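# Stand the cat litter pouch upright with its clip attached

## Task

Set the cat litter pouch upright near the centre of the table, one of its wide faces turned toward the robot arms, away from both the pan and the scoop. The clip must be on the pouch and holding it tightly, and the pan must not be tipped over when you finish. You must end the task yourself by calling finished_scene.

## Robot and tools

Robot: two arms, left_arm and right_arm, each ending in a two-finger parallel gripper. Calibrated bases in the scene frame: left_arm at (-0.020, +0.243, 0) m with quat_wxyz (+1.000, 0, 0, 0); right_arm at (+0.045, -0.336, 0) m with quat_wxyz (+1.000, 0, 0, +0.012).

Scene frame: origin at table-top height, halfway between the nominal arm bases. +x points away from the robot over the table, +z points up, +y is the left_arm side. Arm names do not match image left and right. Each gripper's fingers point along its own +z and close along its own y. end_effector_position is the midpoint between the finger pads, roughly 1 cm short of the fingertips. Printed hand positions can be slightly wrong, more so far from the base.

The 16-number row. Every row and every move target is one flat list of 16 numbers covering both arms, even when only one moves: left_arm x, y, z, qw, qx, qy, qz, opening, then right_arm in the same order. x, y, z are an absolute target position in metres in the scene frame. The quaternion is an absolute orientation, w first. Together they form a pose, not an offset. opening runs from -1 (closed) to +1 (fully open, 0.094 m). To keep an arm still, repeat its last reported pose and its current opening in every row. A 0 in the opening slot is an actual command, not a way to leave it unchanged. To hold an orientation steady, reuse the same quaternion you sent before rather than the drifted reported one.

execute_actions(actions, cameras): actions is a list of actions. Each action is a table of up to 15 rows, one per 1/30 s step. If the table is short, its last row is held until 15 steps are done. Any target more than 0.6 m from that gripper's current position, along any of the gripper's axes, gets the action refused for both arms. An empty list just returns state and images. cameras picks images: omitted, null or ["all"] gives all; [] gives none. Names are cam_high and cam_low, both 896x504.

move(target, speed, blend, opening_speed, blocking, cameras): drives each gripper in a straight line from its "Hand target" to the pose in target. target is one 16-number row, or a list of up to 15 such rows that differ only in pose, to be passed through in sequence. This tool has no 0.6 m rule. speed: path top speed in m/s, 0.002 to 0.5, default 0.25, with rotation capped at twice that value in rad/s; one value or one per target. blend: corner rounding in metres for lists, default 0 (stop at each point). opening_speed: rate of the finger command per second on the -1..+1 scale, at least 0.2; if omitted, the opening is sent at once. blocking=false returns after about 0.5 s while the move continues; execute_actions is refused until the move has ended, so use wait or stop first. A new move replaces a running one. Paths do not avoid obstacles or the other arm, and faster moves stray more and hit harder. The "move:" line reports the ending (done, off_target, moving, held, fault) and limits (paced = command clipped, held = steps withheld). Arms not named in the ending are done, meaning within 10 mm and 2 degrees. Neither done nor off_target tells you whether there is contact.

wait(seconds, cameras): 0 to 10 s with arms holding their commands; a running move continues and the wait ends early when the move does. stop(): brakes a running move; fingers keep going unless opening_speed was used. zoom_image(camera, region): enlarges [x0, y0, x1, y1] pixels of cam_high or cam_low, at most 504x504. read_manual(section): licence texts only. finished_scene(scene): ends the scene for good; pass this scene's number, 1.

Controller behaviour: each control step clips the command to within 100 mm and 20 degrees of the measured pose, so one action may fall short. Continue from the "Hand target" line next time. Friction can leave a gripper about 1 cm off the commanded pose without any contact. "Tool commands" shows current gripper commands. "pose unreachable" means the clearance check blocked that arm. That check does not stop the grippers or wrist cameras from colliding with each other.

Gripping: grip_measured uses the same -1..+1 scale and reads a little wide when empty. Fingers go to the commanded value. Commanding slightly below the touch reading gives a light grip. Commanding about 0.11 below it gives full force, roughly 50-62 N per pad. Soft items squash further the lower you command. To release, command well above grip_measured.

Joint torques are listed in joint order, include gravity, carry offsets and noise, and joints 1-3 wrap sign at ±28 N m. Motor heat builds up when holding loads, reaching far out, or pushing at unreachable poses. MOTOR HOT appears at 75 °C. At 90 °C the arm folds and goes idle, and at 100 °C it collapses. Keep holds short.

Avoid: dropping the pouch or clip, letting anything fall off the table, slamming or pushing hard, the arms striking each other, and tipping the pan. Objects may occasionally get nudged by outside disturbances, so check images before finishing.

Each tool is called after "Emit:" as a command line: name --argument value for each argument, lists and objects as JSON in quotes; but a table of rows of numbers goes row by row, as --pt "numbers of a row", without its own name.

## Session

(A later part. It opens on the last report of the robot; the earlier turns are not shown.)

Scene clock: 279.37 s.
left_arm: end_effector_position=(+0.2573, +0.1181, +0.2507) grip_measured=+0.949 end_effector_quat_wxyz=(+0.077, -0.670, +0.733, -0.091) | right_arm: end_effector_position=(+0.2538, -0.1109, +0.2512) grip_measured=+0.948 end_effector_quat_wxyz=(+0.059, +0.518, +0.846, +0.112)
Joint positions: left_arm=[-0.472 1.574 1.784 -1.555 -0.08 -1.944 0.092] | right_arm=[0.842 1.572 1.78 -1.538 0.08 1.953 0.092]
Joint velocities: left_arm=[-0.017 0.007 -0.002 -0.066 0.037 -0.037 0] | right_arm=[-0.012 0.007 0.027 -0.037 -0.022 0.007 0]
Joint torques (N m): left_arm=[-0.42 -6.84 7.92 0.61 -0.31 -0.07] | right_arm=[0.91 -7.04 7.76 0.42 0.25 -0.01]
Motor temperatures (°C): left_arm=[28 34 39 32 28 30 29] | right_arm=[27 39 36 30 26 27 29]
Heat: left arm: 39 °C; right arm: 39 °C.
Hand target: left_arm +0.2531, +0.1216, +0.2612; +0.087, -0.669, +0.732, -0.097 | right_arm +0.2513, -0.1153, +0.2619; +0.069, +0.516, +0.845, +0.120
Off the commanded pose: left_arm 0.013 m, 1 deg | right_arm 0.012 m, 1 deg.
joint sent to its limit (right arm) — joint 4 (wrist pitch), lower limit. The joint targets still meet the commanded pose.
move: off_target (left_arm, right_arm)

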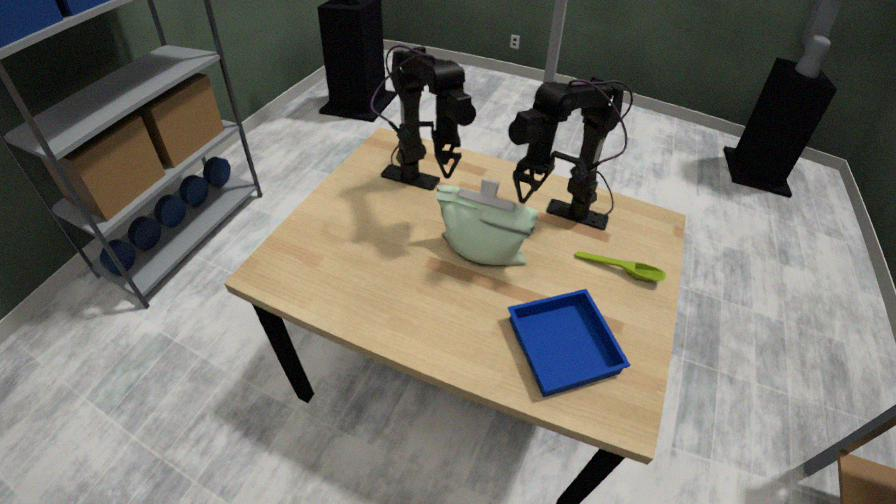

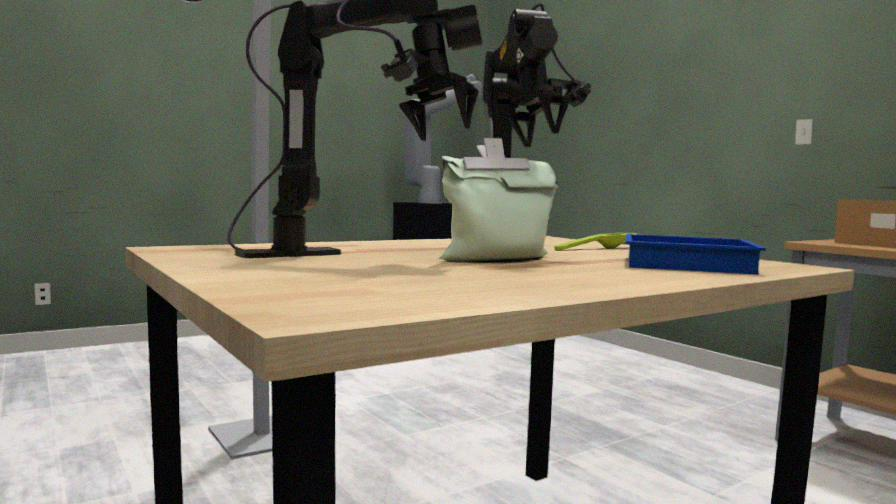

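Emit:
move --target '[0.20, 0.22, 0.30, 0.1748, -0.6525, 0.7121, -0.1908, 0.95, 0.20, -0.27, 0.30, 0.135233, 0.504695, 0.823587, 0.220680, 0.95]' --speed 0.15 --cameras '["cam_low","cam_high"]'

Emit:
zoom_image --camera "cam_low" --region '[400, 90, 600, 280]'

Emit:
zoom_image --camera "cam_high" --region '[400, 150, 560, 280]'

Scene clock: 281.67 s.
left_arm: end_effector_position=(+0.2025, +0.2179, +0.3021) grip_measured=+0.949 end_effector_quat_wxyz=(-0.170, +0.652, -0.711, +0.199) | right_arm: end_effector_position=(+0.2014, -0.2681, +0.3082) grip_measured=+0.948 end_effector_quat_wxyz=(+0.163, +0.498, +0.813, +0.253)
Joint positions: left_arm=[-0.11 1.116 1.567 -1.493 0.006 -1.596 0.092] | right_arm=[0.311 0.907 1.492 -1.548 -0.065 1.454 0.092]
Joint velocities: left_arm=[-0.007 0.002 -0.007 0.022 -0.037 0.007 0] | right_arm=[0.017 0.007 -0.007 -0.051 -0.037 -0.037 0]
Joint torques (N m): left_arm=[0.53 -1.09 4.63 1.42 -0.03 0.11] | right_arm=[-1.06 0.88 3.55 1.01 -0.09 -0.13]
Motor temperatures (°C): left_arm=[28 34 39 32 28 30 29] | right_arm=[27 39 36 31 26 27 29]
Heat: left arm: 39 °C; right arm: 39 °C.
Hand target: left_arm +0.2026, +0.2192, +0.3001; -0.171, +0.651, -0.713, +0.197 | right_arm +0.1993, -0.2704, +0.3017; +0.157, +0.499, +0.818, +0.240
Off the commanded pose: left_arm 0.004 m, 1 deg | right_arm 0.009 m, 5 deg.
joint sent to its limit (right arm) — joint 4 (wrist pitch), lower limit. The joint targets are off in orientation, not in position.
move: off_target (right_arm)

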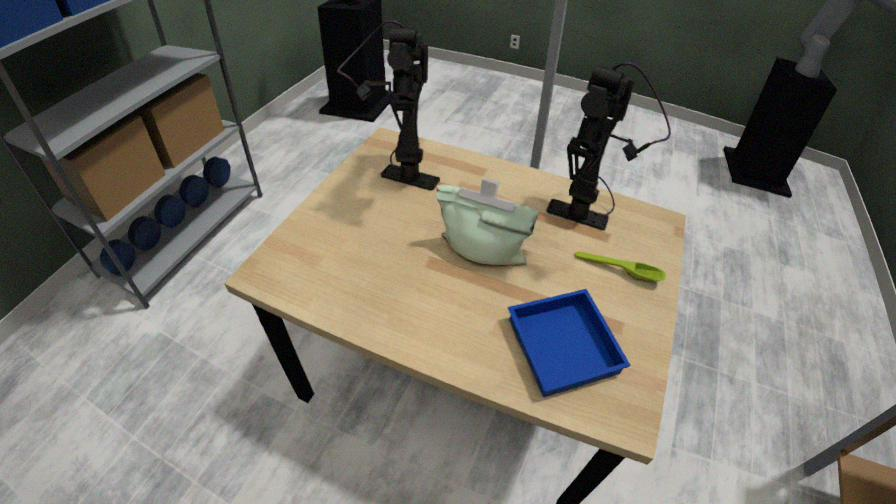

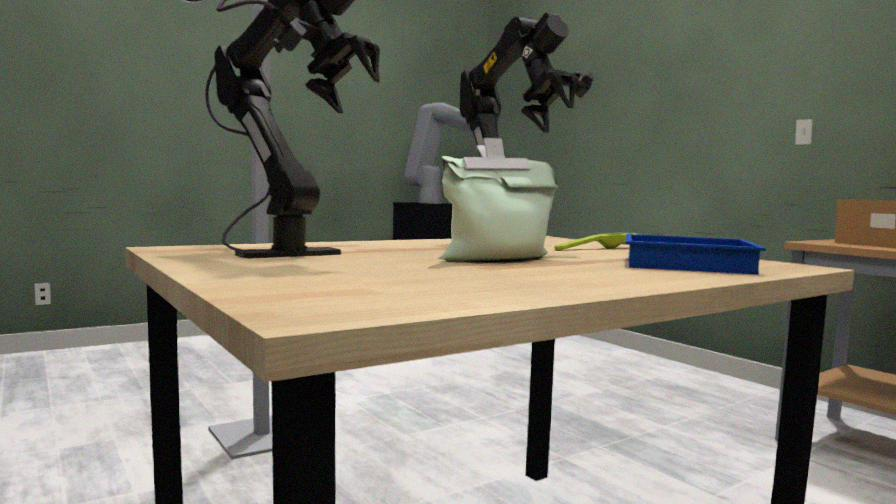

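Scaled by 2.520.

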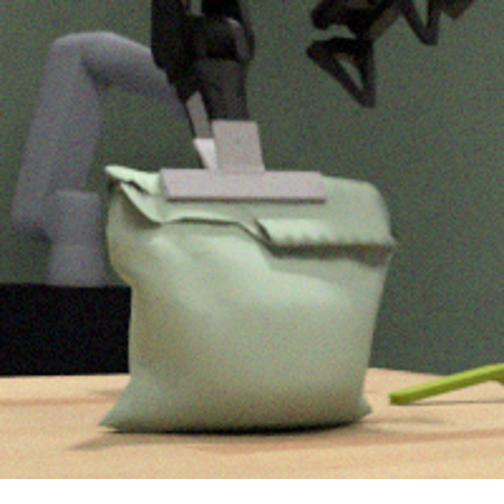

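Scaled by 3.150.

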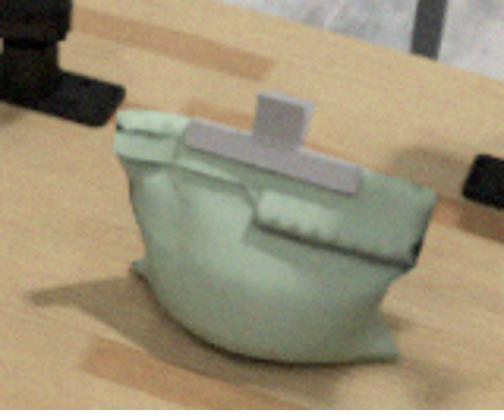

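Emit:
zoom_image --camera "cam_low" --region '[435, 130, 565, 195]'

Emit:
zoom_image --camera "cam_high" --region '[430, 170, 545, 235]'

Scaled by 3.877.

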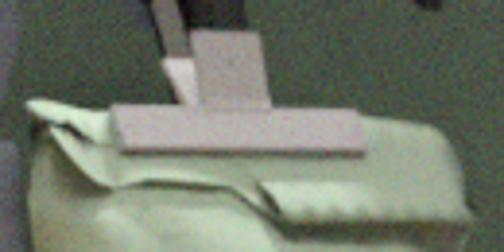

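Scaled by 4.383.

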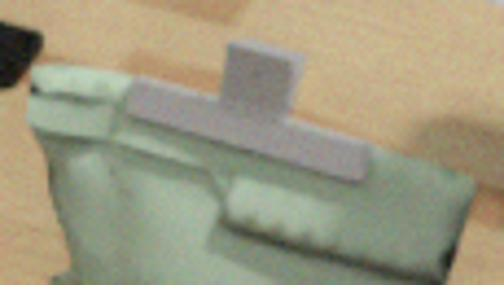

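Emit:
wait --seconds 0.5 --cameras '["cam_low"]'

Emit:
zoom_image --camera "cam_low" --region '[400, 90, 600, 280]'

Scene clock: 282.47 s.
left_arm: end_effector_position=(+0.2026, +0.2179, +0.3022) grip_measured=+0.949 end_effector_quat_wxyz=(-0.170, +0.652, -0.711, +0.199) | right_arm: end_effector_position=(+0.2014, -0.2680, +0.3082) grip_measured=+0.948 end_effector_quat_wxyz=(+0.163, +0.498, +0.814, +0.253)
Joint positions: left_arm=[-0.11 1.116 1.567 -1.493 0.006 -1.596 0.092] | right_arm=[0.311 0.907 1.492 -1.548 -0.065 1.453 0.092]
Joint velocities: left_arm=[0.002 -0.012 -0.007 -0.022 -0.051 -0.037 0] | right_arm=[-0.002 -0.022 -0.002 -0.037 0.022 0.022 0]
Joint torques (N m): left_arm=[0.43 -1.06 4.77 1.4 0.02 0.1] | right_arm=[-0.85 0.87 3.54 1.14 -0.09 -0.17]
Motor temperatures (°C): left_arm=[28 34 39 32 28 30 29] | right_arm=[27 39 36 31 26 27 29]
Heat: left arm: 39 °C; right arm: 39 °C.
Hand target: left_arm +0.2026, +0.2192, +0.3001; -0.171, +0.651, -0.713, +0.197 | right_arm +0.1993, -0.2704, +0.3017; +0.157, +0.499, +0.818, +0.240
Tool commands: left_gripper/opening=+0.95 right_gripper/opening=+0.95
Off the commanded pose: left_arm 0.004 m, 1 deg | right_arm 0.009 m, 5 deg.
wait: 0.50 s; at rest from the start
Images, in order (width x height): cam_low 896x504.

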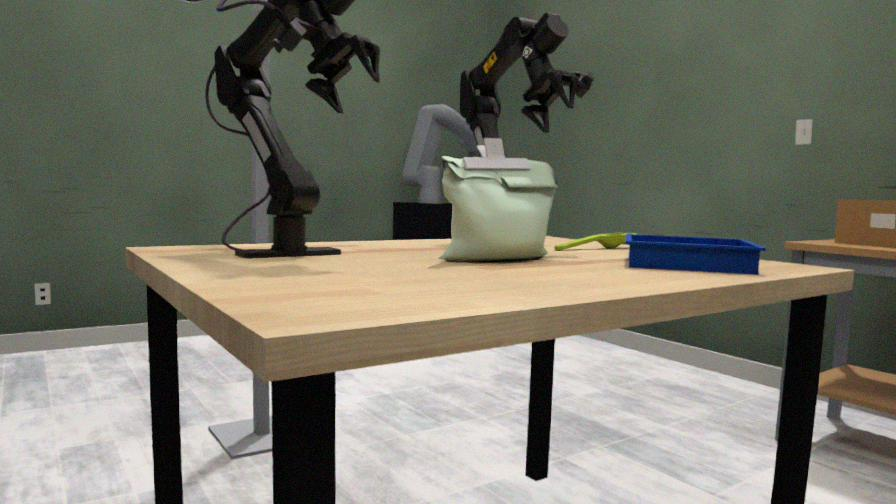

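Scaled by 2.520.

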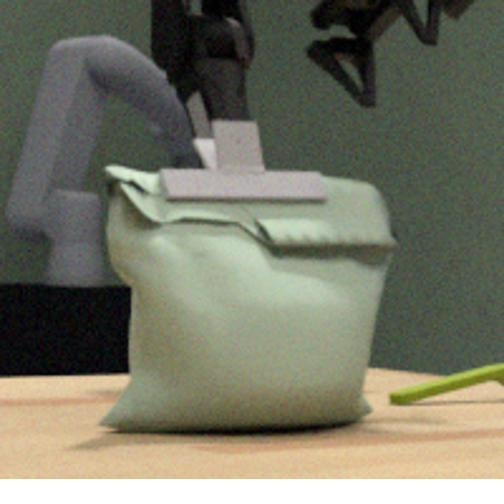

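Emit:
finished_scene --scene 2

The scene is finished.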